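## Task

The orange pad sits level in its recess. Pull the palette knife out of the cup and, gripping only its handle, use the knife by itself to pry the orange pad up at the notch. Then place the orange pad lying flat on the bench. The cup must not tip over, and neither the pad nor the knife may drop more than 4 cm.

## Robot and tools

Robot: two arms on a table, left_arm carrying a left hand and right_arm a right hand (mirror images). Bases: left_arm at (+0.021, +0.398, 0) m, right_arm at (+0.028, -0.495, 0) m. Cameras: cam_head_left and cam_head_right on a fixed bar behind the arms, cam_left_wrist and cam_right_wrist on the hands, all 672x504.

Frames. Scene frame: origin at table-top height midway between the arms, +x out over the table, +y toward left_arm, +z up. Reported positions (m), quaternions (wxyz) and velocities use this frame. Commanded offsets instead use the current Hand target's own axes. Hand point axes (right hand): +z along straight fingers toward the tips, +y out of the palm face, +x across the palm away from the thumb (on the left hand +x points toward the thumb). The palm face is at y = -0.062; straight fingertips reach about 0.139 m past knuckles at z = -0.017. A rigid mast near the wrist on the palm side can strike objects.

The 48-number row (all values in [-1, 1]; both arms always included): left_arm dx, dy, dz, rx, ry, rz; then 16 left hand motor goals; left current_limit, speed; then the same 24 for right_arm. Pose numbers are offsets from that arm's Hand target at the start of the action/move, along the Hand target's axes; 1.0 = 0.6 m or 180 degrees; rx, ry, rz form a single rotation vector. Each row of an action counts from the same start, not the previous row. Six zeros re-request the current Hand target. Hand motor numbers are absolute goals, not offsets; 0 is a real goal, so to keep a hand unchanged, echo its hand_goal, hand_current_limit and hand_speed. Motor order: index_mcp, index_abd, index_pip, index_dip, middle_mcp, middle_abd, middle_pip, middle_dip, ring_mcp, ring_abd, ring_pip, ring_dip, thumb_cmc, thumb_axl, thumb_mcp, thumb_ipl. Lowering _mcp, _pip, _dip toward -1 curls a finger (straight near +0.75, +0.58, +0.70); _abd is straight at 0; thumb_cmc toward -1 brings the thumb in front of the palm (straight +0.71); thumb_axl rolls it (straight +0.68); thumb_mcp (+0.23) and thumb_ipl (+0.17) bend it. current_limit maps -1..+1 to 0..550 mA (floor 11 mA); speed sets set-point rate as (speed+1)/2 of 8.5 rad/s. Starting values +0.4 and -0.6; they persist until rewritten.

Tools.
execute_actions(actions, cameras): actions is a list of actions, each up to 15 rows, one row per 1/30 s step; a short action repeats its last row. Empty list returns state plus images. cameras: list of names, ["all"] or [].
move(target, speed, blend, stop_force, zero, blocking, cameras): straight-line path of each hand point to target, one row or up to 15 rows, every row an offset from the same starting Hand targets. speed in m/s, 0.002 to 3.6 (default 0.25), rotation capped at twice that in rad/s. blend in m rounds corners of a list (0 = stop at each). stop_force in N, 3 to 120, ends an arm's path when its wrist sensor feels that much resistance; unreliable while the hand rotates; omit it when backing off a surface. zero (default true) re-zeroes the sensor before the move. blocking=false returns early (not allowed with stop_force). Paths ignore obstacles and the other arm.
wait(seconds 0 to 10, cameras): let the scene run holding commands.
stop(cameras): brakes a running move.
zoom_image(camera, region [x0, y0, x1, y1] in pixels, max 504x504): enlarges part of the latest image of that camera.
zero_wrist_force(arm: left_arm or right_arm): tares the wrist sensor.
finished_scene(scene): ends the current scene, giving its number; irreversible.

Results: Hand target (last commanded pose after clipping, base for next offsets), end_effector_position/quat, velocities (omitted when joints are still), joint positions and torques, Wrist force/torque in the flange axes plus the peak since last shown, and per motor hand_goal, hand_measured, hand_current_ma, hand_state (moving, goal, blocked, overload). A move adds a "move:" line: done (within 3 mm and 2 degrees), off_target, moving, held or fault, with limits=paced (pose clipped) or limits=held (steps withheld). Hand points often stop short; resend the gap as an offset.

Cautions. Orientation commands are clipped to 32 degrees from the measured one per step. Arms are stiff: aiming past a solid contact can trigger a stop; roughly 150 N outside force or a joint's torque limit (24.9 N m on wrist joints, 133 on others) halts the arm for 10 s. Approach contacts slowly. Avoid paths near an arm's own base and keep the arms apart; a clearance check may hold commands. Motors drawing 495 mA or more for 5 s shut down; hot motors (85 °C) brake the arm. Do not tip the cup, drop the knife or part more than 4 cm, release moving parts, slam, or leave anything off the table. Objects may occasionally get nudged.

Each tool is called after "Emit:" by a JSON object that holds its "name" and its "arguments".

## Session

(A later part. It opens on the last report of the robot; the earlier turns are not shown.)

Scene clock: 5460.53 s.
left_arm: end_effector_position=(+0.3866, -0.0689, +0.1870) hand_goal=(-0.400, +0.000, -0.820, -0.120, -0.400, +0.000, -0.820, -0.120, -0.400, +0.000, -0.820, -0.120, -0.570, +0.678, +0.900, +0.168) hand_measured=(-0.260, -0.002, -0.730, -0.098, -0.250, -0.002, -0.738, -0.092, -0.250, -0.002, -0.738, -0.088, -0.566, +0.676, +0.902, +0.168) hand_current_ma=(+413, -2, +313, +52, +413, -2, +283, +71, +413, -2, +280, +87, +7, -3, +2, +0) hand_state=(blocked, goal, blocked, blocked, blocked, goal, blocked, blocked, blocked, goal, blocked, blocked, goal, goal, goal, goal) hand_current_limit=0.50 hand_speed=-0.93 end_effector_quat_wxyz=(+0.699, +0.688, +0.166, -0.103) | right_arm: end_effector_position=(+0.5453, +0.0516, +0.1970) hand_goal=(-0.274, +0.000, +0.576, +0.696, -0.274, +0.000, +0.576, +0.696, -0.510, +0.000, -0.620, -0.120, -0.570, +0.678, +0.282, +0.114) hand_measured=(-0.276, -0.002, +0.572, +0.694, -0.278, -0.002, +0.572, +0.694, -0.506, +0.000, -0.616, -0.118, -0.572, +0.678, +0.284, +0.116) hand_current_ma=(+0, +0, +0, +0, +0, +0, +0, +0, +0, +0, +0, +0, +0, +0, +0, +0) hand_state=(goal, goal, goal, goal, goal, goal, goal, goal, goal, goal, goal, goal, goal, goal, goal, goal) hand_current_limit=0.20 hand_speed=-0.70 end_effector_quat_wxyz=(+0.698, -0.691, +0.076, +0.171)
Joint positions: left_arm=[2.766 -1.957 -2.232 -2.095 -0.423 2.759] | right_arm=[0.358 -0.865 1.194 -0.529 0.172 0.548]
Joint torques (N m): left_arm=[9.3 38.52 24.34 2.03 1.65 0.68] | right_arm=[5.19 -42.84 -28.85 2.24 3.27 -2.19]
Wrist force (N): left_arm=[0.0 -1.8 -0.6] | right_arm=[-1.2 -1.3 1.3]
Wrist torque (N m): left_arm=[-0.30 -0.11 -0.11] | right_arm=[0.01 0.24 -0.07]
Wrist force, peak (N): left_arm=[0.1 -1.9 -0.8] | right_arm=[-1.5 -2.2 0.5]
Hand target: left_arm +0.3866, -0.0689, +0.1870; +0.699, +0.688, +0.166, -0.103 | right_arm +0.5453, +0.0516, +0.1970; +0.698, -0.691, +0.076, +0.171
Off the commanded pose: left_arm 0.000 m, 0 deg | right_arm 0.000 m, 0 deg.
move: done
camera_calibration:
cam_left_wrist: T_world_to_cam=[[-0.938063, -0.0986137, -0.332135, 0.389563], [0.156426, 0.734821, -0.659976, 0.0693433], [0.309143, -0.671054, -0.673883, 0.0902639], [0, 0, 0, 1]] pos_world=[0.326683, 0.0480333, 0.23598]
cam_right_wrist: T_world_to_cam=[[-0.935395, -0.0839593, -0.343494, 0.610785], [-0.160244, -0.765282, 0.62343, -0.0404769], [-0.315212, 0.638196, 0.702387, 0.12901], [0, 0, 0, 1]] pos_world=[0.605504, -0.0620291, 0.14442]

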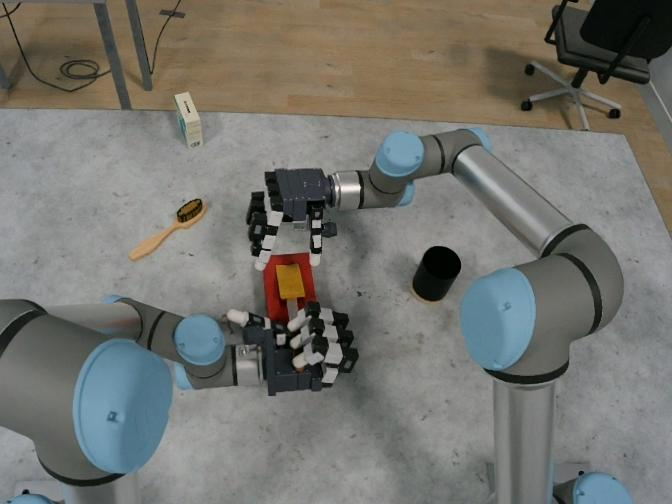

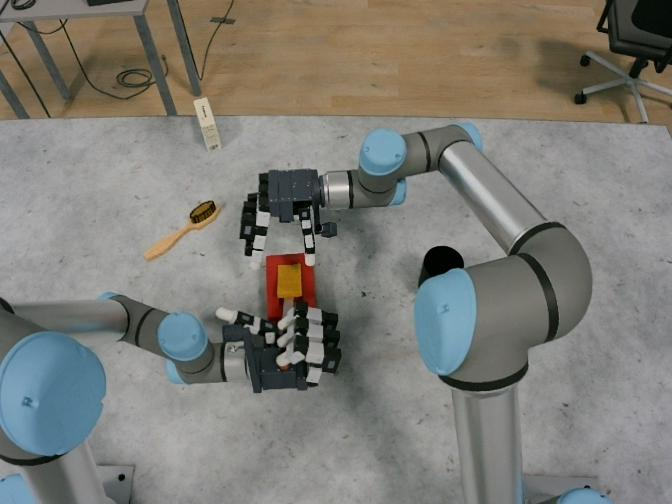

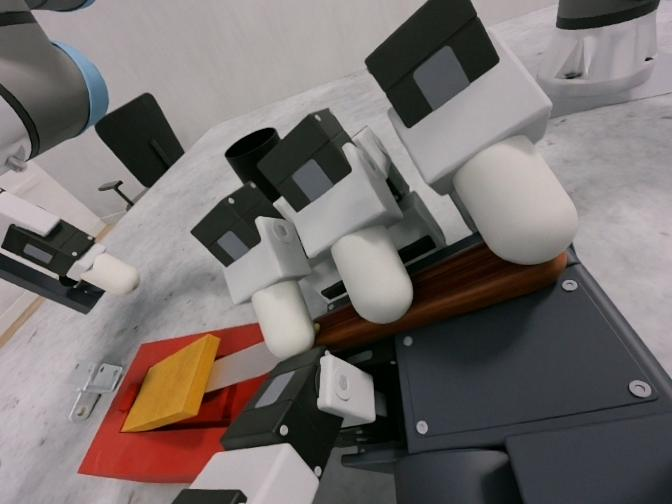

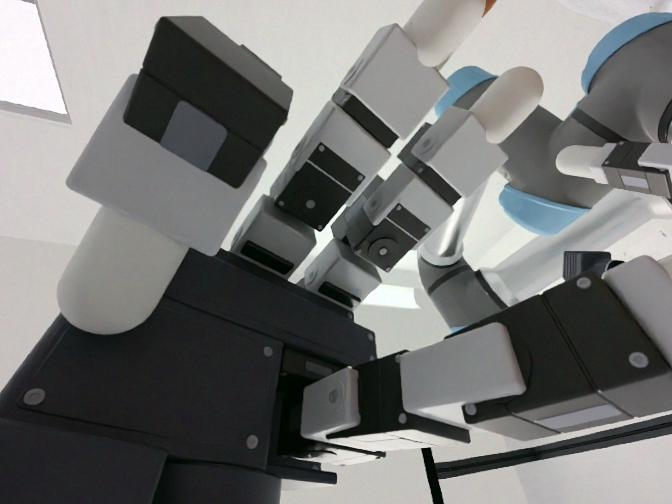

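Emit:
{"name": "execute_actions", "arguments": {"actions": [], "cameras": ["all"]}}

Emit:
{"name": "zoom_image", "arguments": {"camera": "cam_left_wrist", "region": [0, 200, 400, 504]}}

Scene clock: 5528.97 s.
left_arm: end_effector_position=(+0.3866, -0.0689, +0.1870) hand_goal=(-0.400, +0.000, -0.820, -0.120, -0.400, +0.000, -0.820, -0.120, -0.400, +0.000, -0.820, -0.120, -0.570, +0.678, +0.900, +0.168) hand_measured=(-0.260, -0.002, -0.730, -0.098, -0.250, -0.002, -0.738, -0.092, -0.250, -0.002, -0.738, -0.088, -0.566, +0.676, +0.902, +0.168) hand_current_ma=(+413, -2, +313, +52, +413, -2, +283, +71, +413, -2, +280, +87, +7, -3, +2, +0) hand_state=(blocked, goal, blocked, blocked, blocked, goal, blocked, blocked, blocked, goal, blocked, blocked, goal, goal, goal, goal) hand_current_limit=0.50 hand_speed=-0.93 end_effector_quat_wxyz=(+0.699, +0.688, +0.166, -0.103) | right_arm: end_effector_position=(+0.5453, +0.0516, +0.1970) hand_goal=(-0.274, +0.000, +0.576, +0.696, -0.274, +0.000, +0.576, +0.696, -0.510, +0.000, -0.620, -0.120, -0.570, +0.678, +0.282, +0.114) hand_measured=(-0.276, -0.002, +0.572, +0.694, -0.278, -0.002, +0.572, +0.694, -0.506, +0.000, -0.616, -0.118, -0.572, +0.678, +0.284, +0.116) hand_current_ma=(+0, +0, +0, +0, +0, +0, +0, +0, +0, +0, +0, +0, +0, +0, +0, +0) hand_state=(goal, goal, goal, goal, goal, goal, goal, goal, goal, goal, goal, goal, goal, goal, goal, goal) hand_current_limit=0.20 hand_speed=-0.70 end_effector_quat_wxyz=(+0.698, -0.691, +0.076, +0.171)
Joint positions: left_arm=[2.766 -1.957 -2.232 -2.095 -0.423 2.759] | right_arm=[0.358 -0.865 1.194 -0.529 0.172 0.548]
Joint velocities: within noise
Joint torques (N m): left_arm=[9.57 37.96 24.26 2.06 1.66 0.41] | right_arm=[5.98 -44.19 -28.1 2.3 3.24 -2.09]
Motor temperatures (°C): left_arm=[28 29 30 32 38 38] | right_arm=[25 29 25 35 35 35]
Wrist force (N): left_arm=[0.1 -1.5 -0.9] | right_arm=[-1.2 -1.2 1.4]
Wrist torque (N m): left_arm=[-0.27 -0.11 -0.11] | right_arm=[0.03 0.23 -0.07]
Wrist force, peak (N): left_arm=[0.0 -2.0 -0.7] | right_arm=[-1.3 -1.3 1.5]
Hand target: left_arm +0.3866, -0.0689, +0.1870; +0.699, +0.688, +0.166, -0.103 | right_arm +0.5453, +0.0516, +0.1970; +0.698, -0.691, +0.076, +0.171
Off the commanded pose: left_arm 0.000 m, 0 deg | right_arm 0.000 m, 0 deg.
camera_calibration:
cam_left_wrist: T_world_to_cam=[[-0.938063, -0.0986137, -0.332135, 0.389563], [0.156426, 0.734821, -0.659976, 0.0693433], [0.309143, -0.671054, -0.673883, 0.0902639], [0, 0, 0, 1]] pos_world=[0.326683, 0.0480333, 0.23598]
cam_right_wrist: T_world_to_cam=[[-0.935384, -0.0839815, -0.343518, 0.61078], [-0.160264, -0.765242, 0.623474, -0.0404688], [-0.315235, 0.638241, 0.702335, 0.129034], [0, 0, 0, 1]] pos_world=[0.605504, -0.0620292, 0.14442]

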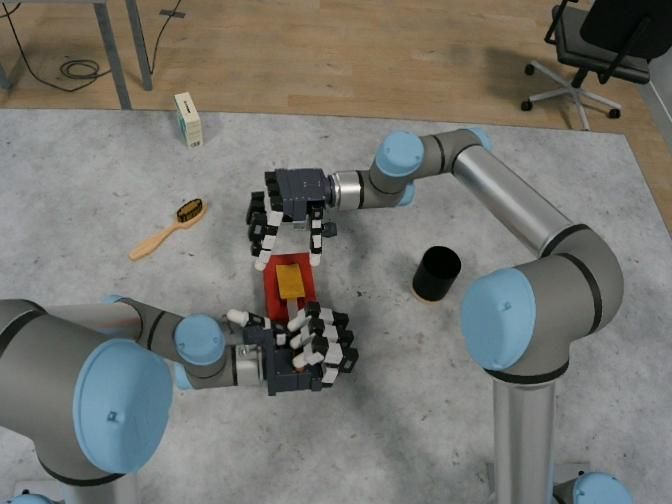

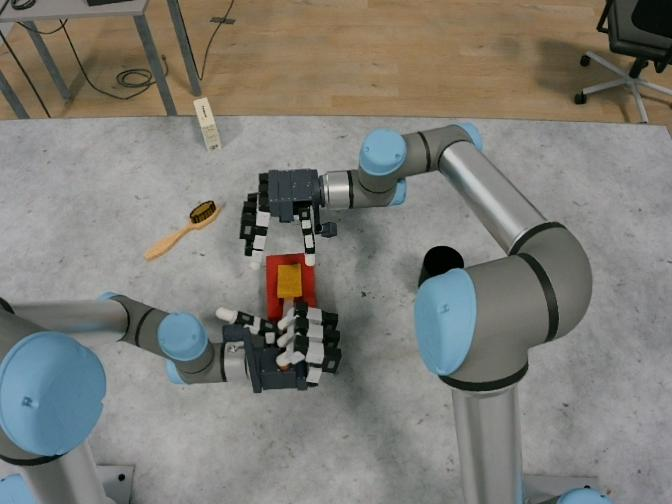

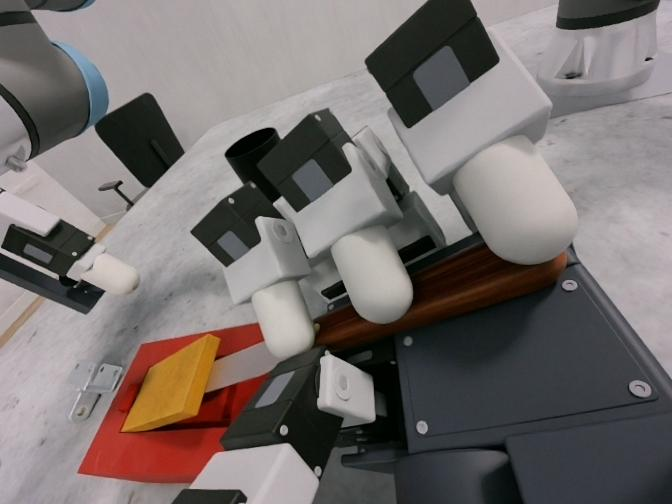

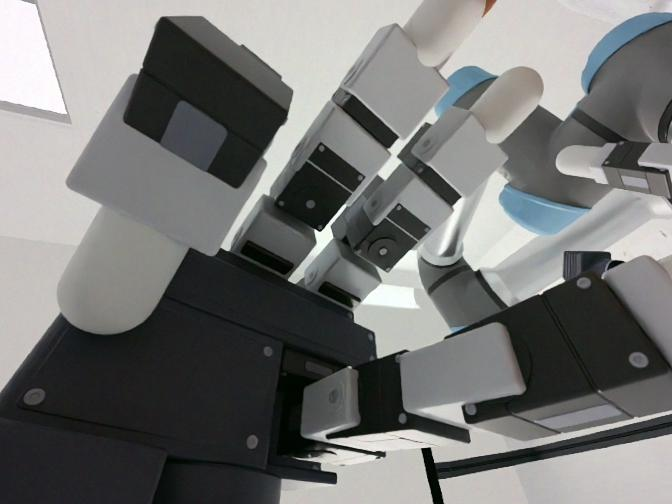

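Scaled by 1.260 from the camera's 672x504 image, which has a finer 960x720 frame.

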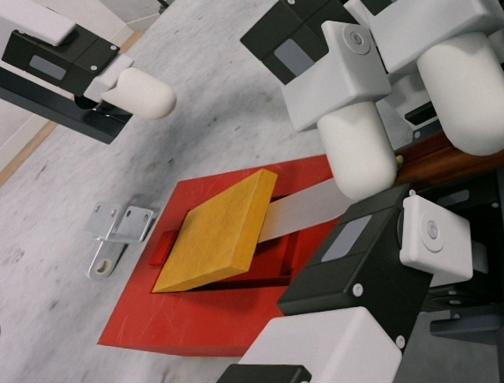

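Emit:
{"name": "zoom_image", "arguments": {"camera": "cam_head_left", "region": [220, 150, 380, 330]}}

Emit:
{"name": "zoom_image", "arguments": {"camera": "cam_head_right", "region": [220, 150, 380, 330]}}

Emit:
{"name": "zoom_image", "arguments": {"camera": "cam_left_wrist", "region": [0, 200, 260, 504]}}

Scaled by 2.800 from the camera's 672x504 image, which has a finer 960x720 frame.

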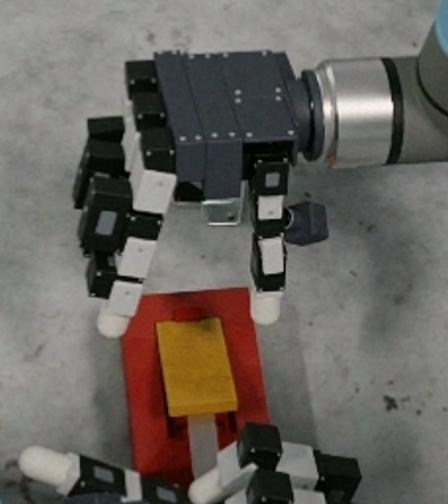

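Scaled by 2.800 from the camera's 672x504 image, which has a finer 960x720 frame.

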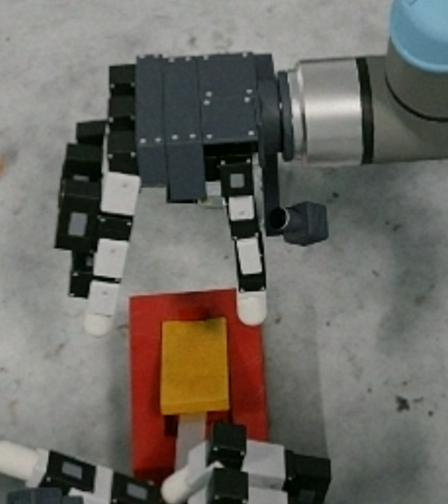

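Scaled by 1.658 from the camera's 672x504 image, which has a finer 960x720 frame.

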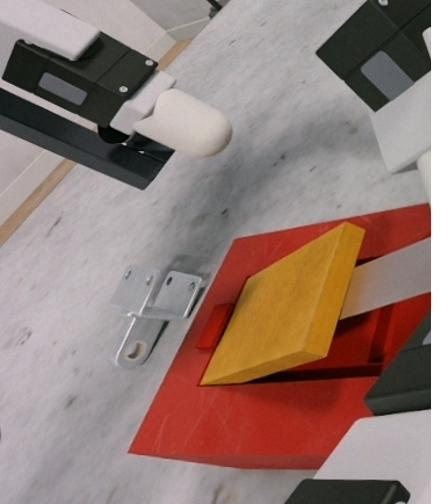

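Emit:
{"name": "move", "arguments": {"target": [0,0,0,0,0,0,-0.4,0,-0.82,-0.12,-0.4,0,-0.82,-0.12,-0.4,0,-0.82,-0.12,-0.571,0.677,0.9,0.1676,0.5,-0.93,0.0006,0.0783,-0.0067,0,0,0,-0.274,0,0.5766,0.6957,-0.274,0,0.5766,0.6957,-0.51,0,-0.62,-0.12,-0.571,0.677,0.281,0.1135,0.2,-0.7], "speed": 0.04, "stop_force": 8, "cameras": ["cam_head_left","cam_head_right","cam_left_wrist"]}}

Emit:
{"name": "zoom_image", "arguments": {"camera": "cam_left_wrist", "region": [0, 200, 260, 504]}}

Emit:
{"name": "zoom_image", "arguments": {"camera": "cam_head_left", "region": [220, 150, 380, 330]}}

Scene clock: 5609.37 s.
left_arm: end_effector_position=(+0.3866, -0.0689, +0.1870) hand_goal=(-0.400, +0.000, -0.820, -0.120, -0.400, +0.000, -0.820, -0.120, -0.400, +0.000, -0.820, -0.120, -0.570, +0.678, +0.900, +0.168) hand_measured=(-0.260, -0.002, -0.730, -0.098, -0.250, -0.002, -0.738, -0.092, -0.250, -0.002, -0.738, -0.088, -0.566, +0.676, +0.902, +0.168) hand_current_ma=(+413, -2, +313, +52, +413, -2, +283, +71, +413, -2, +280, +87, +7, -3, +2, +0) hand_state=(blocked, goal, blocked, blocked, blocked, goal, blocked, blocked, blocked, goal, blocked, blocked, goal, goal, goal, goal) hand_current_limit=0.50 hand_speed=-0.93 end_effector_quat_wxyz=(+0.699, +0.688, +0.166, -0.103) | right_arm: end_effector_position=(+0.5300, +0.0470, +0.1527) hand_goal=(-0.274, +0.000, +0.576, +0.696, -0.274, +0.000, +0.576, +0.696, -0.510, +0.000, -0.620, -0.120, -0.570, +0.678, +0.282, +0.114) hand_measured=(-0.276, -0.002, +0.572, +0.694, -0.278, -0.002, +0.572, +0.694, -0.506, +0.000, -0.616, -0.118, -0.572, +0.678, +0.284, +0.116) hand_current_ma=(+0, +0, +0, +0, +0, +0, +0, +0, +0, +0, +0, +0, +0, +0, +0, +0) hand_state=(goal, goal, goal, goal, goal, goal, goal, goal, goal, goal, goal, goal, goal, goal, goal, goal) hand_current_limit=0.20 hand_speed=-0.70 end_effector_quat_wxyz=(+0.698, -0.691, +0.076, +0.171)
Joint positions: left_arm=[2.766 -1.957 -2.232 -2.095 -0.423 2.759] | right_arm=[0.358 -0.859 1.307 -0.646 0.172 0.546]
Joint torques (N m): left_arm=[9.34 37.88 23.69 2.07 1.43 0.03] | right_arm=[-5.75 -57.28 -9.68 -3.47 3.17 2.52]
Wrist force (N): left_arm=[0.1 -1.9 -0.8] | right_arm=[-1.3 -1.2 1.3]
Wrist torque (N m): left_arm=[-0.30 -0.11 -0.10] | right_arm=[0.04 0.26 -0.20]
Wrist force, peak (N): left_arm=[0.2 -2.0 -0.9] | right_arm=[-1.1 -1.6 1.4]
Hand target: left_arm +0.3866, -0.0689, +0.1870; +0.699, +0.688, +0.166, -0.103 | right_arm +0.5300, +0.0470, +0.1527; +0.698, -0.691, +0.076, +0.171
Off the commanded pose: left_arm 0.000 m, 0 deg | right_arm 0.000 m, 0 deg.
move: done
camera_calibration:
cam_left_wrist: T_world_to_cam=[[-0.938063, -0.0986137, -0.332135, 0.389563], [0.156426, 0.734821, -0.659976, 0.0693433], [0.309143, -0.671054, -0.673883, 0.0902639], [0, 0, 0, 1]] pos_world=[0.326683, 0.0480333, 0.23598]
Images, in order (width x height): cam_head_left 672x504, cam_head_right 672x504, cam_left_wrist 672x504.

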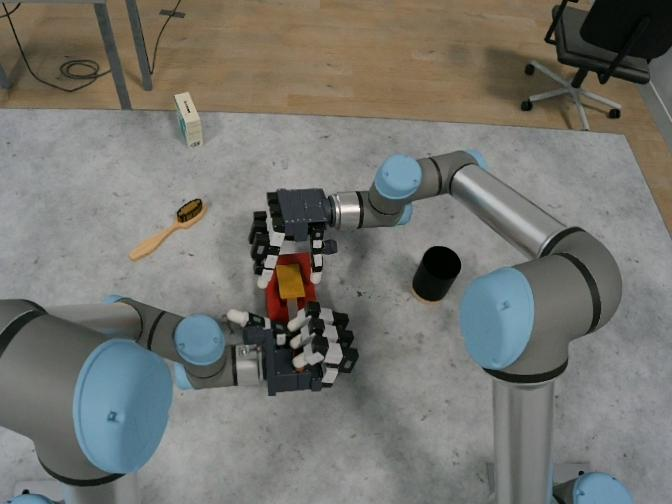

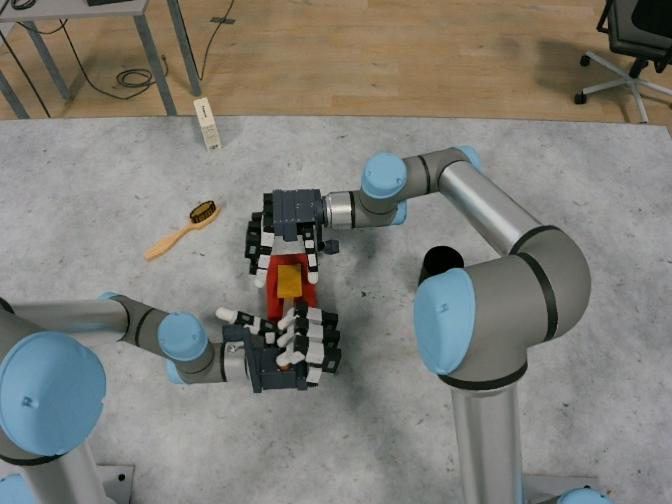

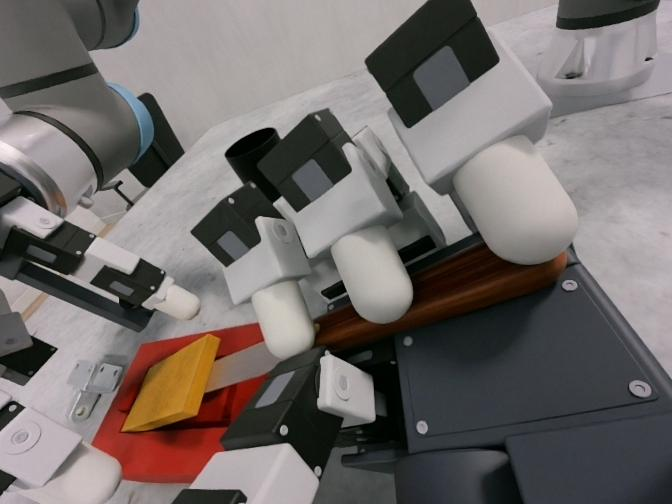

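Scaled by 1.658 from the camera's 672x504 image, which has a finer 960x720 frame.

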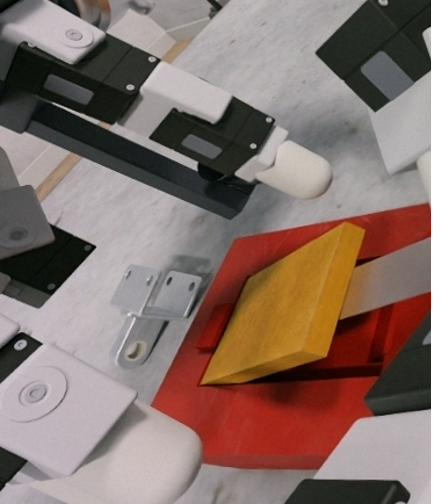

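Scaled by 2.800 from the camera's 672x504 image, which has a finer 960x720 frame.

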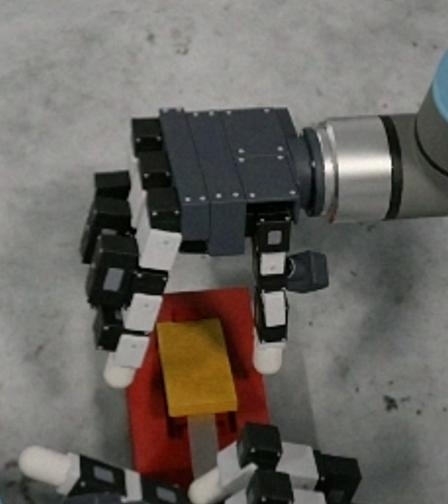

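Emit:
{"name": "move", "arguments": {"target": [0,0,0,0,0,0,-0.4,0,-0.82,-0.12,-0.4,0,-0.82,-0.12,-0.4,0,-0.82,-0.12,-0.571,0.677,0.9,0.1676,0.5,-0.93,0.0005,0.0407,-0.0033,0,0,0,-0.274,0,0.5766,0.6957,-0.274,0,0.5766,0.6957,-0.51,0,-0.62,-0.12,-0.571,0.677,0.281,0.1135,0.2,-0.7], "speed": 0.02, "stop_force": 6, "cameras": ["cam_head_left","cam_head_right","cam_left_wrist"]}}

Emit:
{"name": "zoom_image", "arguments": {"camera": "cam_left_wrist", "region": [0, 250, 260, 504]}}

Emit:
{"name": "zoom_image", "arguments": {"camera": "cam_head_left", "region": [220, 180, 360, 330]}}

Emit:
{"name": "zoom_image", "arguments": {"camera": "cam_head_right", "region": [220, 180, 360, 330]}}

Scene clock: 5629.03 s.
left_arm: end_effector_position=(+0.3866, -0.0689, +0.1870) hand_goal=(-0.400, +0.000, -0.820, -0.120, -0.400, +0.000, -0.820, -0.120, -0.400, +0.000, -0.820, -0.120, -0.570, +0.678, +0.900, +0.168) hand_measured=(-0.260, -0.002, -0.730, -0.098, -0.250, -0.002, -0.738, -0.092, -0.250, -0.002, -0.738, -0.088, -0.566, +0.676, +0.902, +0.168) hand_current_ma=(+413, -2, +313, +52, +413, -2, +283, +71, +413, -2, +280, +87, +7, -3, +2, +0) hand_state=(blocked, goal, blocked, blocked, blocked, goal, blocked, blocked, blocked, goal, blocked, blocked, goal, goal, goal, goal) hand_current_limit=0.50 hand_speed=-0.93 end_effector_quat_wxyz=(+0.699, +0.688, +0.166, -0.103) | right_arm: end_effector_position=(+0.5221, +0.0448, +0.1296) hand_goal=(-0.274, +0.000, +0.576, +0.696, -0.274, +0.000, +0.576, +0.696, -0.510, +0.000, -0.620, -0.120, -0.570, +0.678, +0.282, +0.114) hand_measured=(-0.276, -0.002, +0.572, +0.694, -0.278, -0.002, +0.572, +0.694, -0.506, +0.000, -0.616, -0.118, -0.572, +0.678, +0.284, +0.116) hand_current_ma=(+0, +0, +0, +0, +0, +0, +0, +0, +0, +0, +0, +0, +0, +0, +0, +0) hand_state=(goal, goal, goal, goal, goal, goal, goal, goal, goal, goal, goal, goal, goal, goal, goal, goal) hand_current_limit=0.20 hand_speed=-0.70 end_effector_quat_wxyz=(+0.698, -0.691, +0.076, +0.171)
Joint positions: left_arm=[2.766 -1.957 -2.232 -2.095 -0.423 2.759] | right_arm=[0.358 -0.851 1.359 -0.705 0.172 0.546]
Joint torques (N m): left_arm=[9.74 38.12 23.77 2.06 1.58 -0.48] | right_arm=[0.79 -54.36 -9.51 -3.39 2.99 2.54]
Wrist force (N): left_arm=[0.2 -1.8 -0.8] | right_arm=[-1.4 -1.2 1.1]
Wrist torque (N m): left_arm=[-0.30 -0.13 -0.10] | right_arm=[0.05 0.29 -0.20]
Wrist force, peak (N): left_arm=[0.2 -2.0 -0.9] | right_arm=[-1.3 -1.4 1.4]
Hand target: left_arm +0.3866, -0.0689, +0.1870; +0.699, +0.688, +0.166, -0.103 | right_arm +0.5221, +0.0448, +0.1296; +0.698, -0.691, +0.076, +0.171
Off the commanded pose: left_arm 0.000 m, 0 deg | right_arm 0.000 m, 0 deg.
move: done
camera_calibration:
cam_left_wrist: T_world_to_cam=[[-0.938063, -0.0986137, -0.332135, 0.389563], [0.156426, 0.734821, -0.659976, 0.0693433], [0.309143, -0.671054, -0.673883, 0.0902639], [0, 0, 0, 1]] pos_world=[0.326683, 0.0480333, 0.23598]
Images, in order (width x height): cam_head_left 672x504, cam_head_right 672x504, cam_left_wrist 672x504.

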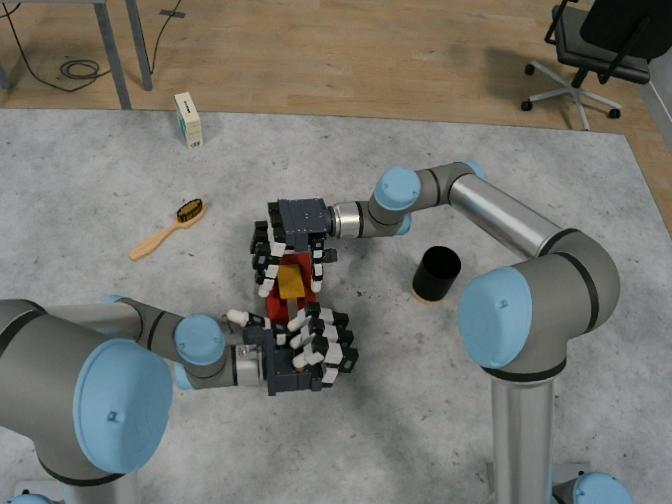

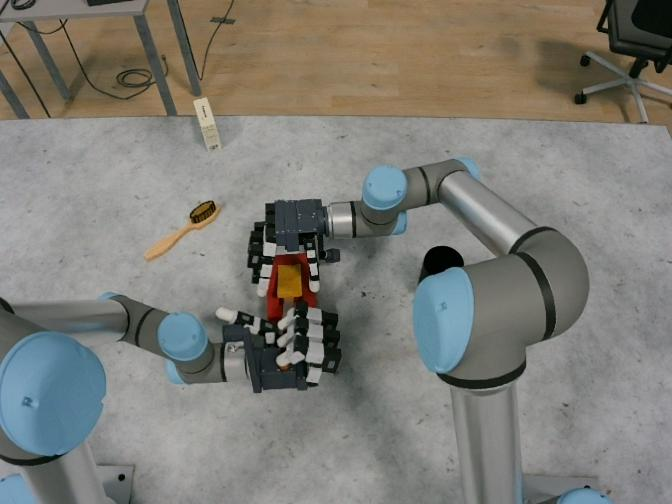

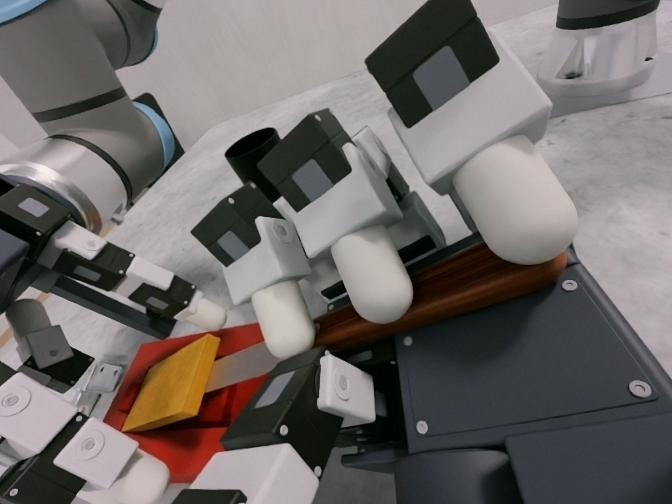

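Scaled by 1.938 from the camera's 672x504 image, which has a finer 960x720 frame.

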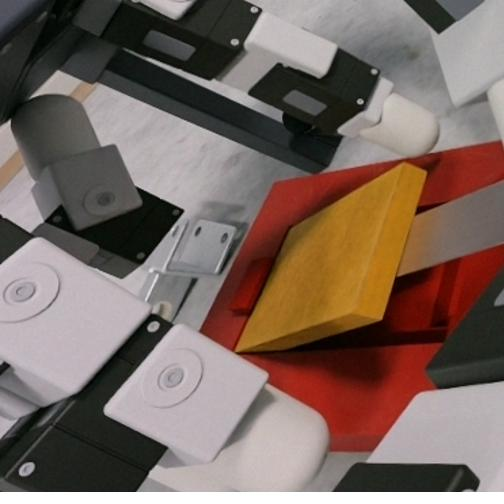

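Scaled by 3.360 from the camera's 672x504 image, which has a finer 960x720 frame.

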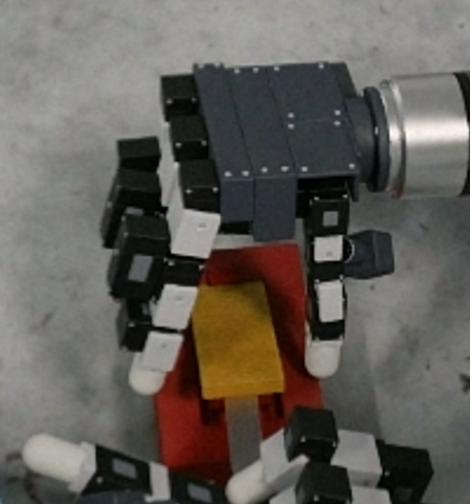

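Scaled by 3.360 from the camera's 672x504 image, which has a finer 960x720 frame.

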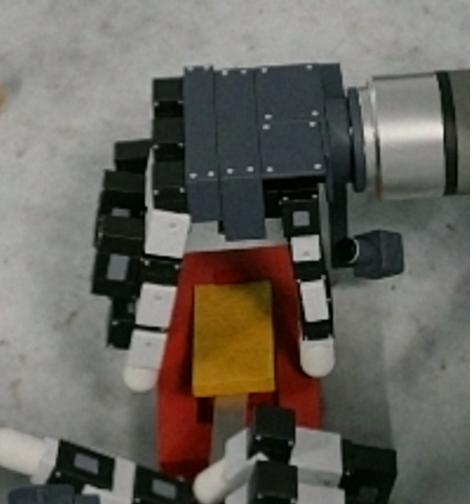

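Emit:
{"name": "move", "arguments": {"target": [0,0,0,0,0,0,-0.4,0,-0.82,-0.12,-0.4,0,-0.82,-0.12,-0.4,0,-0.82,-0.12,-0.571,0.677,0.9,0.1676,0.5,-0.93,0,0,0,0,0,0,-0.385,0,0.5766,0.6957,-0.385,0,0.5766,0.6957,-0.51,0,-0.62,-0.12,-0.571,0.677,0.06,0.326,0.2,-0.93], "cameras": ["cam_head_left","cam_head_right","cam_left_wrist"]}}

Emit:
{"name": "zoom_image", "arguments": {"camera": "cam_left_wrist", "region": [0, 250, 260, 504]}}

Emit:
{"name": "zoom_image", "arguments": {"camera": "cam_head_right", "region": [220, 180, 360, 330]}}

Scene clock: 5661.23 s.
left_arm: end_effector_position=(+0.3866, -0.0689, +0.1870) hand_goal=(-0.400, +0.000, -0.820, -0.120, -0.400, +0.000, -0.820, -0.120, -0.400, +0.000, -0.820, -0.120, -0.570, +0.678, +0.900, +0.168) hand_measured=(-0.260, -0.002, -0.730, -0.098, -0.250, -0.002, -0.738, -0.092, -0.250, -0.002, -0.738, -0.088, -0.566, +0.676, +0.902, +0.168) hand_current_ma=(+413, -2, +313, +52, +413, -2, +283, +71, +413, -2, +280, +87, +7, -3, +2, +0) hand_state=(blocked, goal, blocked, blocked, blocked, goal, blocked, blocked, blocked, goal, blocked, blocked, goal, goal, goal, goal) hand_current_limit=0.50 hand_speed=-0.93 end_effector_quat_wxyz=(+0.699, +0.688, +0.166, -0.103) | right_arm: end_effector_position=(+0.5221, +0.0448, +0.1296) hand_goal=(-0.384, +0.000, +0.576, +0.696, -0.384, +0.000, +0.576, +0.696, -0.510, +0.000, -0.620, -0.120, -0.570, +0.678, +0.060, +0.326) hand_measured=(-0.384, -0.002, +0.572, +0.694, -0.366, -0.002, +0.580, +0.698, -0.506, +0.000, -0.616, -0.118, -0.572, +0.678, +0.064, +0.324) hand_current_ma=(+0, +0, +0, +0, +5, +0, +0, +0, +0, +0, +0, +0, +0, +0, +0, +0) hand_state=(goal, goal, goal, goal, goal, goal, goal, goal, goal, goal, goal, goal, goal, goal, goal, goal) hand_current_limit=0.20 hand_speed=-0.93 end_effector_quat_wxyz=(+0.698, -0.691, +0.076, +0.171)
Joint positions: left_arm=[2.766 -1.957 -2.232 -2.095 -0.423 2.759] | right_arm=[0.358 -0.851 1.359 -0.705 0.172 0.546]
Joint torques (N m): left_arm=[9.24 37.87 24 2.06 1.52 -0.7] | right_arm=[-4.31 -53.61 -8.86 -3.26 2.71 2.47]
Wrist force (N): left_arm=[0.1 -1.7 -0.8] | right_arm=[-1.3 -1.4 1.7]
Wrist torque (N m): left_arm=[-0.26 -0.11 -0.11] | right_arm=[0.09 0.24 -0.18]
Wrist force, peak (N): left_arm=[0.1 -2.0 -0.7] | right_arm=[-1.4 -2.2 1.5]
Hand target: left_arm +0.3866, -0.0689, +0.1870; +0.699, +0.688, +0.166, -0.103 | right_arm +0.5221, +0.0448, +0.1296; +0.698, -0.691, +0.076, +0.171
Off the commanded pose: left_arm 0.000 m, 0 deg | right_arm 0.000 m, 0 deg.
move: done
camera_calibration:
cam_left_wrist: T_world_to_cam=[[-0.938063, -0.0986137, -0.332135, 0.389563], [0.156426, 0.734821, -0.659976, 0.0693433], [0.309143, -0.671054, -0.673883, 0.0902639], [0, 0, 0, 1]] pos_world=[0.326683, 0.0480333, 0.23598]
Images, in order (width x height): cam_head_left 672x504, cam_head_right 672x504, cam_left_wrist 672x504.

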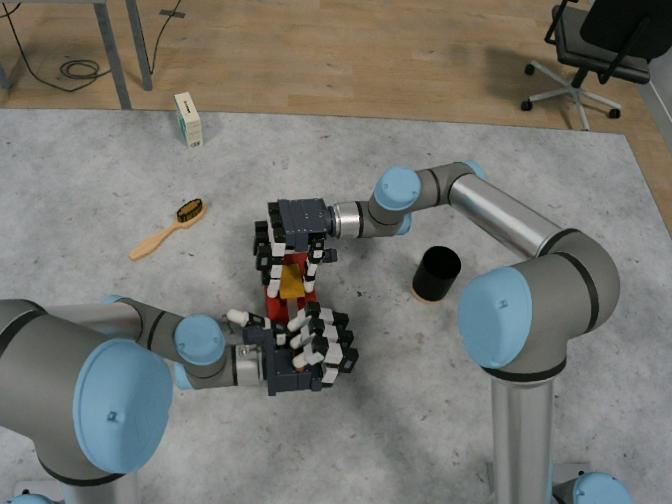

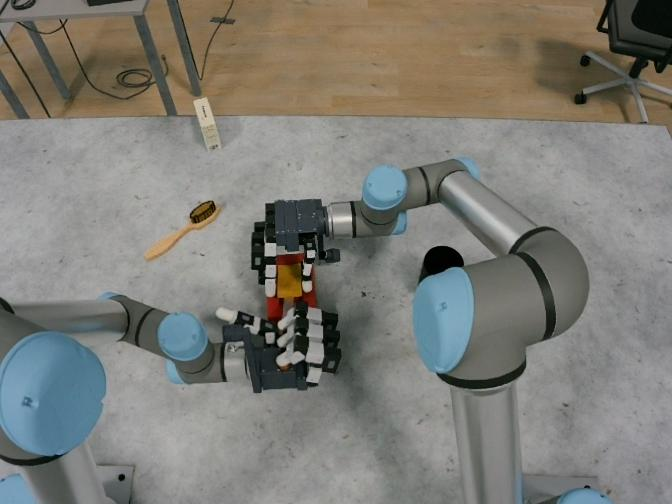

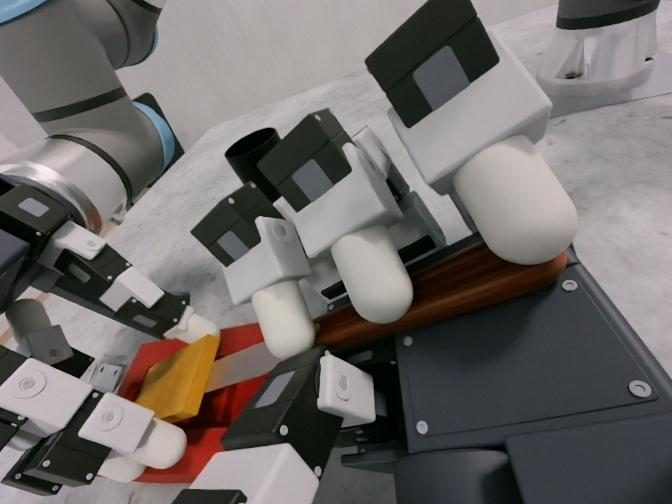

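Scaled by 1.938 from the camera's 672x504 image, which has a finer 960x720 frame.

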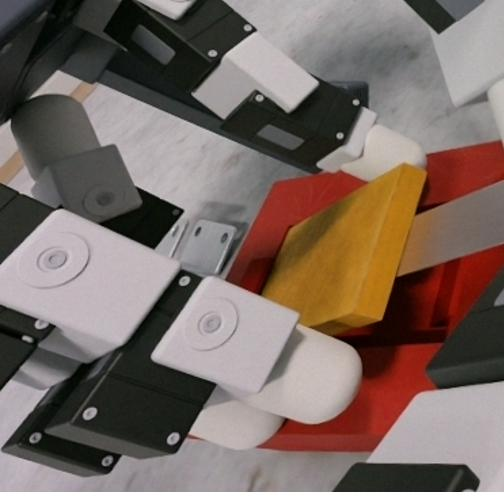

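Scaled by 3.360 from the camera's 672x504 image, which has a finer 960x720 frame.

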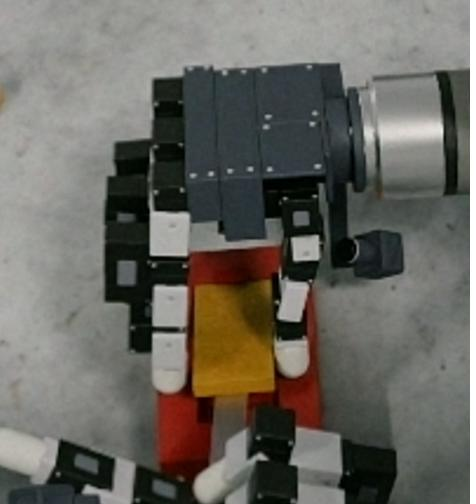

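Emit:
{"name": "move", "arguments": {"target": [0,0,0,0,0,0,-0.4,0,-0.82,-0.12,-0.4,0,-0.82,-0.12,-0.4,0,-0.82,-0.12,-0.571,0.677,0.9,0.1676,0.5,-0.93,0,0,0,0,0,0,-0.46,0,0.5766,0.6957,-0.46,0,0.5766,0.6957,-0.51,0,-0.62,-0.12,-0.571,0.677,-0.03,0.40,0.4,-0.95], "cameras": ["cam_head_right","cam_left_wrist"]}}

Emit:
{"name": "zoom_image", "arguments": {"camera": "cam_left_wrist", "region": [0, 250, 260, 504]}}

Emit:
{"name": "zoom_image", "arguments": {"camera": "cam_head_right", "region": [220, 180, 360, 330]}}

Scene clock: 5674.60 s.
left_arm: end_effector_position=(+0.3866, -0.0689, +0.1870) hand_goal=(-0.400, +0.000, -0.820, -0.120, -0.400, +0.000, -0.820, -0.120, -0.400, +0.000, -0.820, -0.120, -0.570, +0.678, +0.900, +0.168) hand_measured=(-0.260, -0.002, -0.730, -0.098, -0.250, -0.002, -0.738, -0.092, -0.250, -0.002, -0.738, -0.088, -0.566, +0.676, +0.902, +0.168) hand_current_ma=(+413, -2, +313, +52, +413, -2, +283, +71, +413, -2, +280, +87, +7, -3, +2, +0) hand_state=(blocked, goal, blocked, blocked, blocked, goal, blocked, blocked, blocked, goal, blocked, blocked, goal, goal, goal, goal) hand_current_limit=0.50 hand_speed=-0.93 end_effector_quat_wxyz=(+0.699, +0.688, +0.166, -0.103) | right_arm: end_effector_position=(+0.5221, +0.0448, +0.1296) hand_goal=(-0.460, +0.000, +0.576, +0.696, -0.460, +0.000, +0.576, +0.696, -0.510, +0.000, -0.620, -0.120, -0.570, +0.678, -0.030, +0.400) hand_measured=(-0.426, -0.002, +0.588, +0.700, -0.392, +0.000, +0.598, +0.708, -0.506, +0.000, -0.616, -0.118, -0.572, +0.678, +0.010, +0.406) hand_current_ma=(+20, +0, +2, +0, +75, +0, +7, +2, +0, +0, +0, +0, +0, +0, +40, +1) hand_state=(blocked, goal, goal, goal, blocked, goal, blocked, goal, goal, goal, goal, goal, goal, goal, blocked, goal) hand_current_limit=0.40 hand_speed=-0.95 end_effector_quat_wxyz=(+0.698, -0.691, +0.076, +0.171)
Joint positions: left_arm=[2.766 -1.957 -2.232 -2.095 -0.423 2.759] | right_arm=[0.358 -0.851 1.359 -0.705 0.172 0.546]
Joint torques (N m): left_arm=[9.41 37.79 23.73 2 1.44 -0.66] | right_arm=[-5.01 -48.99 -9.58 -2.64 2.13 2.42]
Wrist force (N): left_arm=[0.1 -1.4 -0.7] | right_arm=[-1.7 -3.1 2.4]
Wrist torque (N m): left_arm=[-0.28 -0.11 -0.07] | right_arm=[0.15 0.24 -0.21]
Wrist force, peak (N): left_arm=[0.3 -2.0 -0.8] | right_arm=[-1.5 -3.3 2.8]
Hand target: left_arm +0.3866, -0.0689, +0.1870; +0.699, +0.688, +0.166, -0.103 | right_arm +0.5221, +0.0448, +0.1296; +0.698, -0.691, +0.076, +0.171
Off the commanded pose: left_arm 0.000 m, 0 deg | right_arm 0.000 m, 0 deg.
move: done
camera_calibration:
cam_left_wrist: T_world_to_cam=[[-0.938063, -0.0986137, -0.332135, 0.389563], [0.156426, 0.734821, -0.659976, 0.0693433], [0.309143, -0.671054, -0.673883, 0.0902639], [0, 0, 0, 1]] pos_world=[0.326683, 0.0480333, 0.23598]
Images, in order (width x height): cam_head_right 672x504, cam_left_wrist 672x504.

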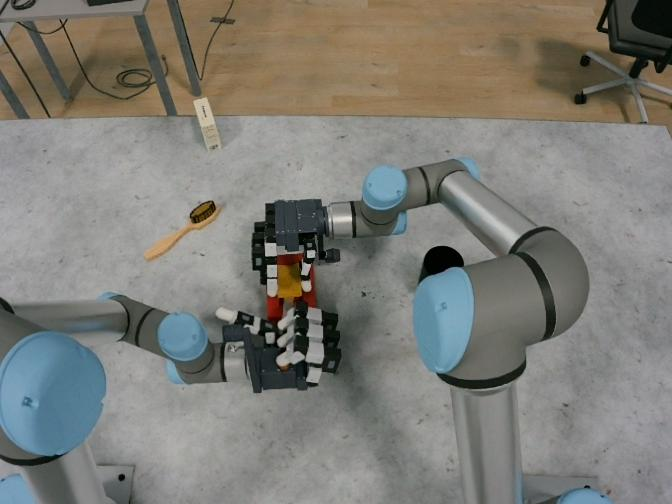

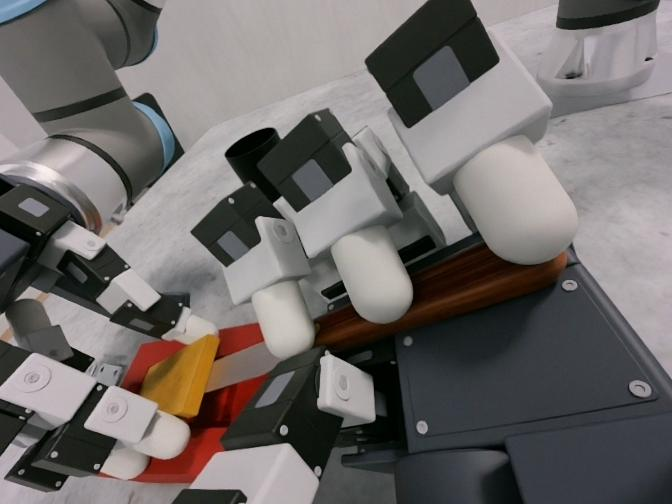

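Scaled by 1.938 from the camera's 672x504 image, which has a finer 960x720 frame.

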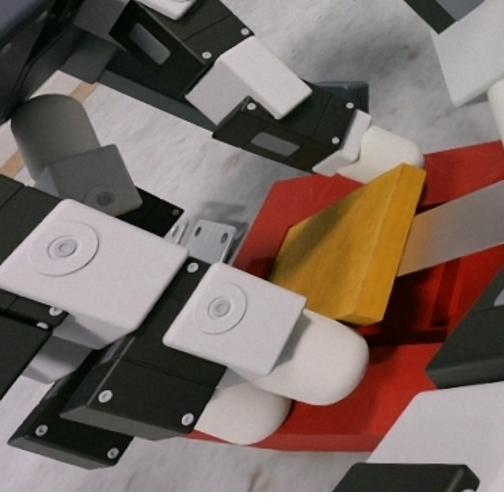

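Scaled by 3.360 from the camera's 672x504 image, which has a finer 960x720 frame.

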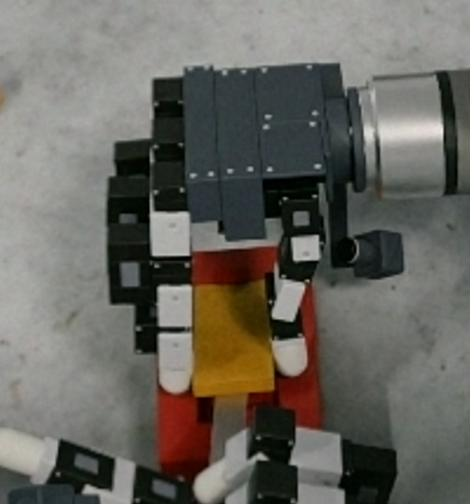

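Emit:
{"name": "move", "arguments": {"target": [[0,0,0,0,0,0,-0.4,0,-0.82,-0.12,-0.4,0,-0.82,-0.12,-0.4,0,-0.82,-0.12,-0.571,0.677,0.9,0.1676,0.5,-0.93,0,0,0,0,0,0,-0.37,0,0.5766,0.6957,-0.34,0,0.5766,0.6957,-0.51,0,-0.62,-0.12,-0.571,0.677,0.06,0.326,0.4,-0.93],[0,0,0,0,0,0,-0.4,0,-0.82,-0.12,-0.4,0,-0.82,-0.12,-0.4,0,-0.82,-0.12,-0.571,0.677,0.9,0.1676,0.5,-0.93,-0.0042,-0.0025,0,0,0,0,-0.37,0,0.5766,0.6957,-0.34,0,0.5766,0.6957,-0.51,0,-0.62,-0.12,-0.571,0.677,0.06,0.326,0.4,-0.93]], "speed": 0.02, "cameras": []}}

Emit:
{"name": "move", "arguments": {"target": [0,0,0,0,0,0,-0.4,0,-0.82,-0.12,-0.4,0,-0.82,-0.12,-0.4,0,-0.82,-0.12,-0.571,0.677,0.9,0.1676,0.5,-0.93,0,0,0,0,0,0,-0.46,0,0.5766,0.6957,-0.46,0,0.5766,0.6957,-0.51,0,-0.62,-0.12,-0.571,0.677,-0.03,0.40,0.4,-0.95], "cameras": ["cam_head_right","cam_left_wrist"]}}

Emit:
{"name": "zoom_image", "arguments": {"camera": "cam_left_wrist", "region": [0, 250, 260, 504]}}

Emit:
{"name": "zoom_image", "arguments": {"camera": "cam_head_right", "region": [220, 180, 360, 330]}}

Scene clock: 5719.73 s.
left_arm: end_effector_position=(+0.3866, -0.0689, +0.1870) hand_goal=(-0.400, +0.000, -0.820, -0.120, -0.400, +0.000, -0.820, -0.120, -0.400, +0.000, -0.820, -0.120, -0.570, +0.678, +0.900, +0.168) hand_measured=(-0.260, -0.002, -0.730, -0.098, -0.250, -0.002, -0.738, -0.092, -0.250, -0.002, -0.738, -0.088, -0.566, +0.676, +0.902, +0.168) hand_current_ma=(+413, -2, +313, +52, +413, -2, +283, +71, +412, -2, +280, +87, +7, -3, +2, +0) hand_state=(blocked, goal, blocked, blocked, blocked, goal, blocked, blocked, blocked, goal, blocked, blocked, goal, goal, goal, goal) hand_current_limit=0.50 hand_speed=-0.93 end_effector_quat_wxyz=(+0.699, +0.688, +0.166, -0.103) | right_arm: end_effector_position=(+0.5203, +0.0445, +0.1318) hand_goal=(-0.370, +0.000, +0.576, +0.696, -0.340, +0.000, +0.576, +0.696, -0.510, +0.000, -0.620, -0.120, -0.570, +0.678, +0.060, +0.326) hand_measured=(-0.378, -0.002, +0.578, +0.698, -0.348, +0.000, +0.572, +0.694, -0.506, +0.000, -0.616, -0.118, -0.570, +0.678, +0.058, +0.328) hand_current_ma=(-1, +0, +0, +0, -1, +0, +0, +0, +0, +0, +0, +0, +0, +0, +0, +0) hand_state=(goal, goal, goal, goal, goal, goal, goal, goal, goal, goal, goal, goal, goal, goal, goal, goal) hand_current_limit=0.40 hand_speed=-0.93 end_effector_quat_wxyz=(+0.698, -0.691, +0.076, +0.171)
Joint positions: left_arm=[2.766 -1.957 -2.232 -2.095 -0.423 2.759] | right_arm=[0.359 -0.857 1.363 -0.704 0.172 0.546]
Joint torques (N m): left_arm=[9.2 38.05 23.54 1.98 1.59 -0.55] | right_arm=[6.63 -55.63 -8.54 2.31 3.21 -2.16]
Wrist force (N): left_arm=[0.1 -1.7 -0.7] | right_arm=[-1.4 -1.1 1.2]
Wrist torque (N m): left_arm=[-0.28 -0.12 -0.11] | right_arm=[0.05 0.29 -0.18]
Wrist force, peak (N): left_arm=[0.0 -2.1 -0.6] | right_arm=[-1.7 -3.4 2.4]
Hand target: left_arm +0.3866, -0.0689, +0.1870; +0.699, +0.688, +0.166, -0.103 | right_arm +0.5203, +0.0445, +0.1319; +0.698, -0.691, +0.076, +0.171
Off the commanded pose: left_arm 0.000 m, 0 deg | right_arm 0.000 m, 0 deg.
move: done
No camera images: "cameras" was empty.

Scene clock: 5720.60 s.
left_arm: end_effector_position=(+0.3866, -0.0689, +0.1870) hand_goal=(-0.400, +0.000, -0.820, -0.120, -0.400, +0.000, -0.820, -0.120, -0.400, +0.000, -0.820, -0.120, -0.570, +0.678, +0.900, +0.168) hand_measured=(-0.260, -0.002, -0.730, -0.098, -0.250, -0.002, -0.738, -0.092, -0.250, -0.002, -0.738, -0.088, -0.566, +0.676, +0.902, +0.168) hand_current_ma=(+413, -2, +313, +52, +413, -2, +283, +71, +412, -2, +280, +87, +7, -3, +2, +0) hand_state=(blocked, goal, blocked, blocked, blocked, goal, blocked, blocked, blocked, goal, blocked, blocked, goal, goal, goal, goal) hand_current_limit=0.50 hand_speed=-0.93 end_effector_quat_wxyz=(+0.699, +0.688, +0.166, -0.103) | right_arm: end_effector_position=(+0.5202, +0.0445, +0.1319) hand_goal=(-0.460, +0.000, +0.576, +0.696, -0.460, +0.000, +0.576, +0.696, -0.510, +0.000, -0.620, -0.120, -0.570, +0.678, -0.030, +0.400) hand_measured=(-0.422, +0.000, +0.586, +0.700, -0.430, +0.000, +0.584, +0.698, -0.506, +0.000, -0.616, -0.118, -0.574, +0.678, +0.008, +0.406) hand_current_ma=(+23, +0, +2, +0, +15, +0, +1, +0, +0, +0, +0, +0, +0, +0, +34, +1) hand_state=(blocked, goal, goal, goal, blocked, goal, goal, goal, goal, goal, goal, goal, goal, goal, blocked, goal) hand_current_limit=0.40 hand_speed=-0.95 end_effector_quat_wxyz=(+0.698, -0.691, +0.076, +0.171)
Joint positions: left_arm=[2.766 -1.957 -2.232 -2.095 -0.423 2.759] | right_arm=[0.359 -0.858 1.363 -0.703 0.172 0.546]
Joint torques (N m): left_arm=[9.21 37.6 23.84 1.88 1.45 -0.58] | right_arm=[6.01 -55.42 -9.03 2.29 2.97 -2.09]
Wrist force (N): left_arm=[0.4 -1.7 -0.5] | right_arm=[-1.4 -1.5 1.8]
Wrist torque (N m): left_arm=[-0.30 -0.17 -0.09] | right_arm=[0.08 0.25 -0.17]
Wrist force, peak (N): left_arm=[0.1 -2.2 -0.7] | right_arm=[-1.3 -1.6 1.8]
Hand target: left_arm +0.3866, -0.0689, +0.1870; +0.699, +0.688, +0.166, -0.103 | right_arm +0.5203, +0.0445, +0.1319; +0.698, -0.691, +0.076, +0.171
Off the commanded pose: left_arm 0.000 m, 0 deg | right_arm 0.000 m, 0 deg.
move: done
camera_calibration:
cam_left_wrist: T_world_to_cam=[[-0.938063, -0.0986137, -0.332135, 0.389563], [0.156426, 0.734821, -0.659976, 0.0693433], [0.309143, -0.671054, -0.673883, 0.0902639], [0, 0, 0, 1]] pos_world=[0.326683, 0.0480333, 0.23598]
Images, in order (width x height): cam_head_right 672x504, cam_left_wrist 672x504.

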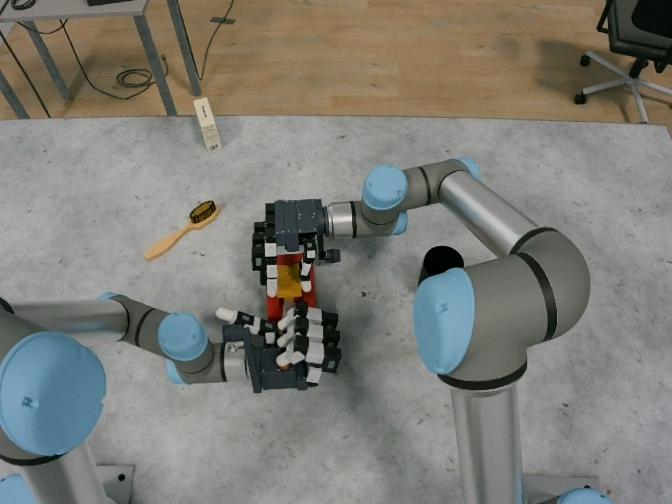

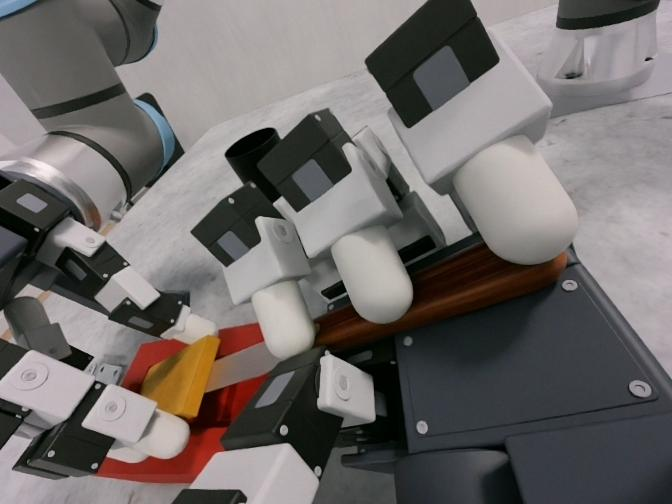

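Scaled by 1.938 from the camera's 672x504 image, which has a finer 960x720 frame.

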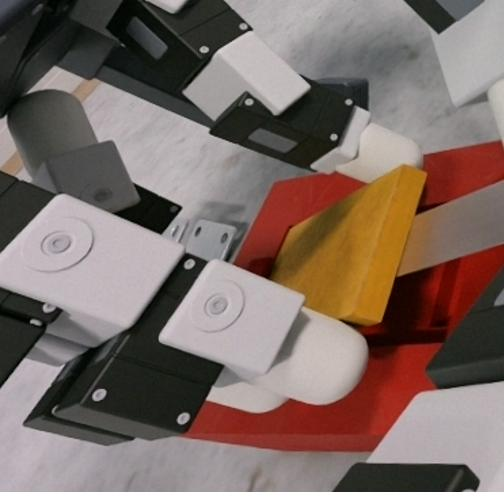

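Scaled by 3.360 from the camera's 672x504 image, which has a finer 960x720 frame.

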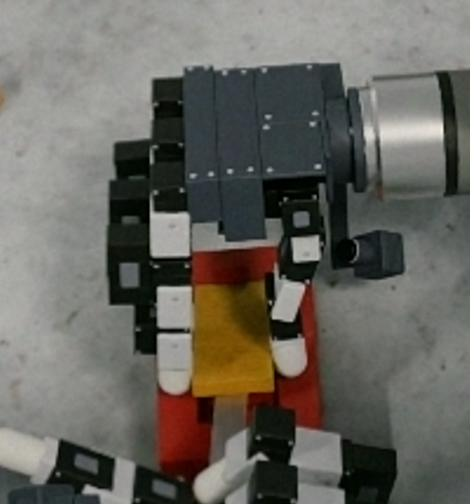

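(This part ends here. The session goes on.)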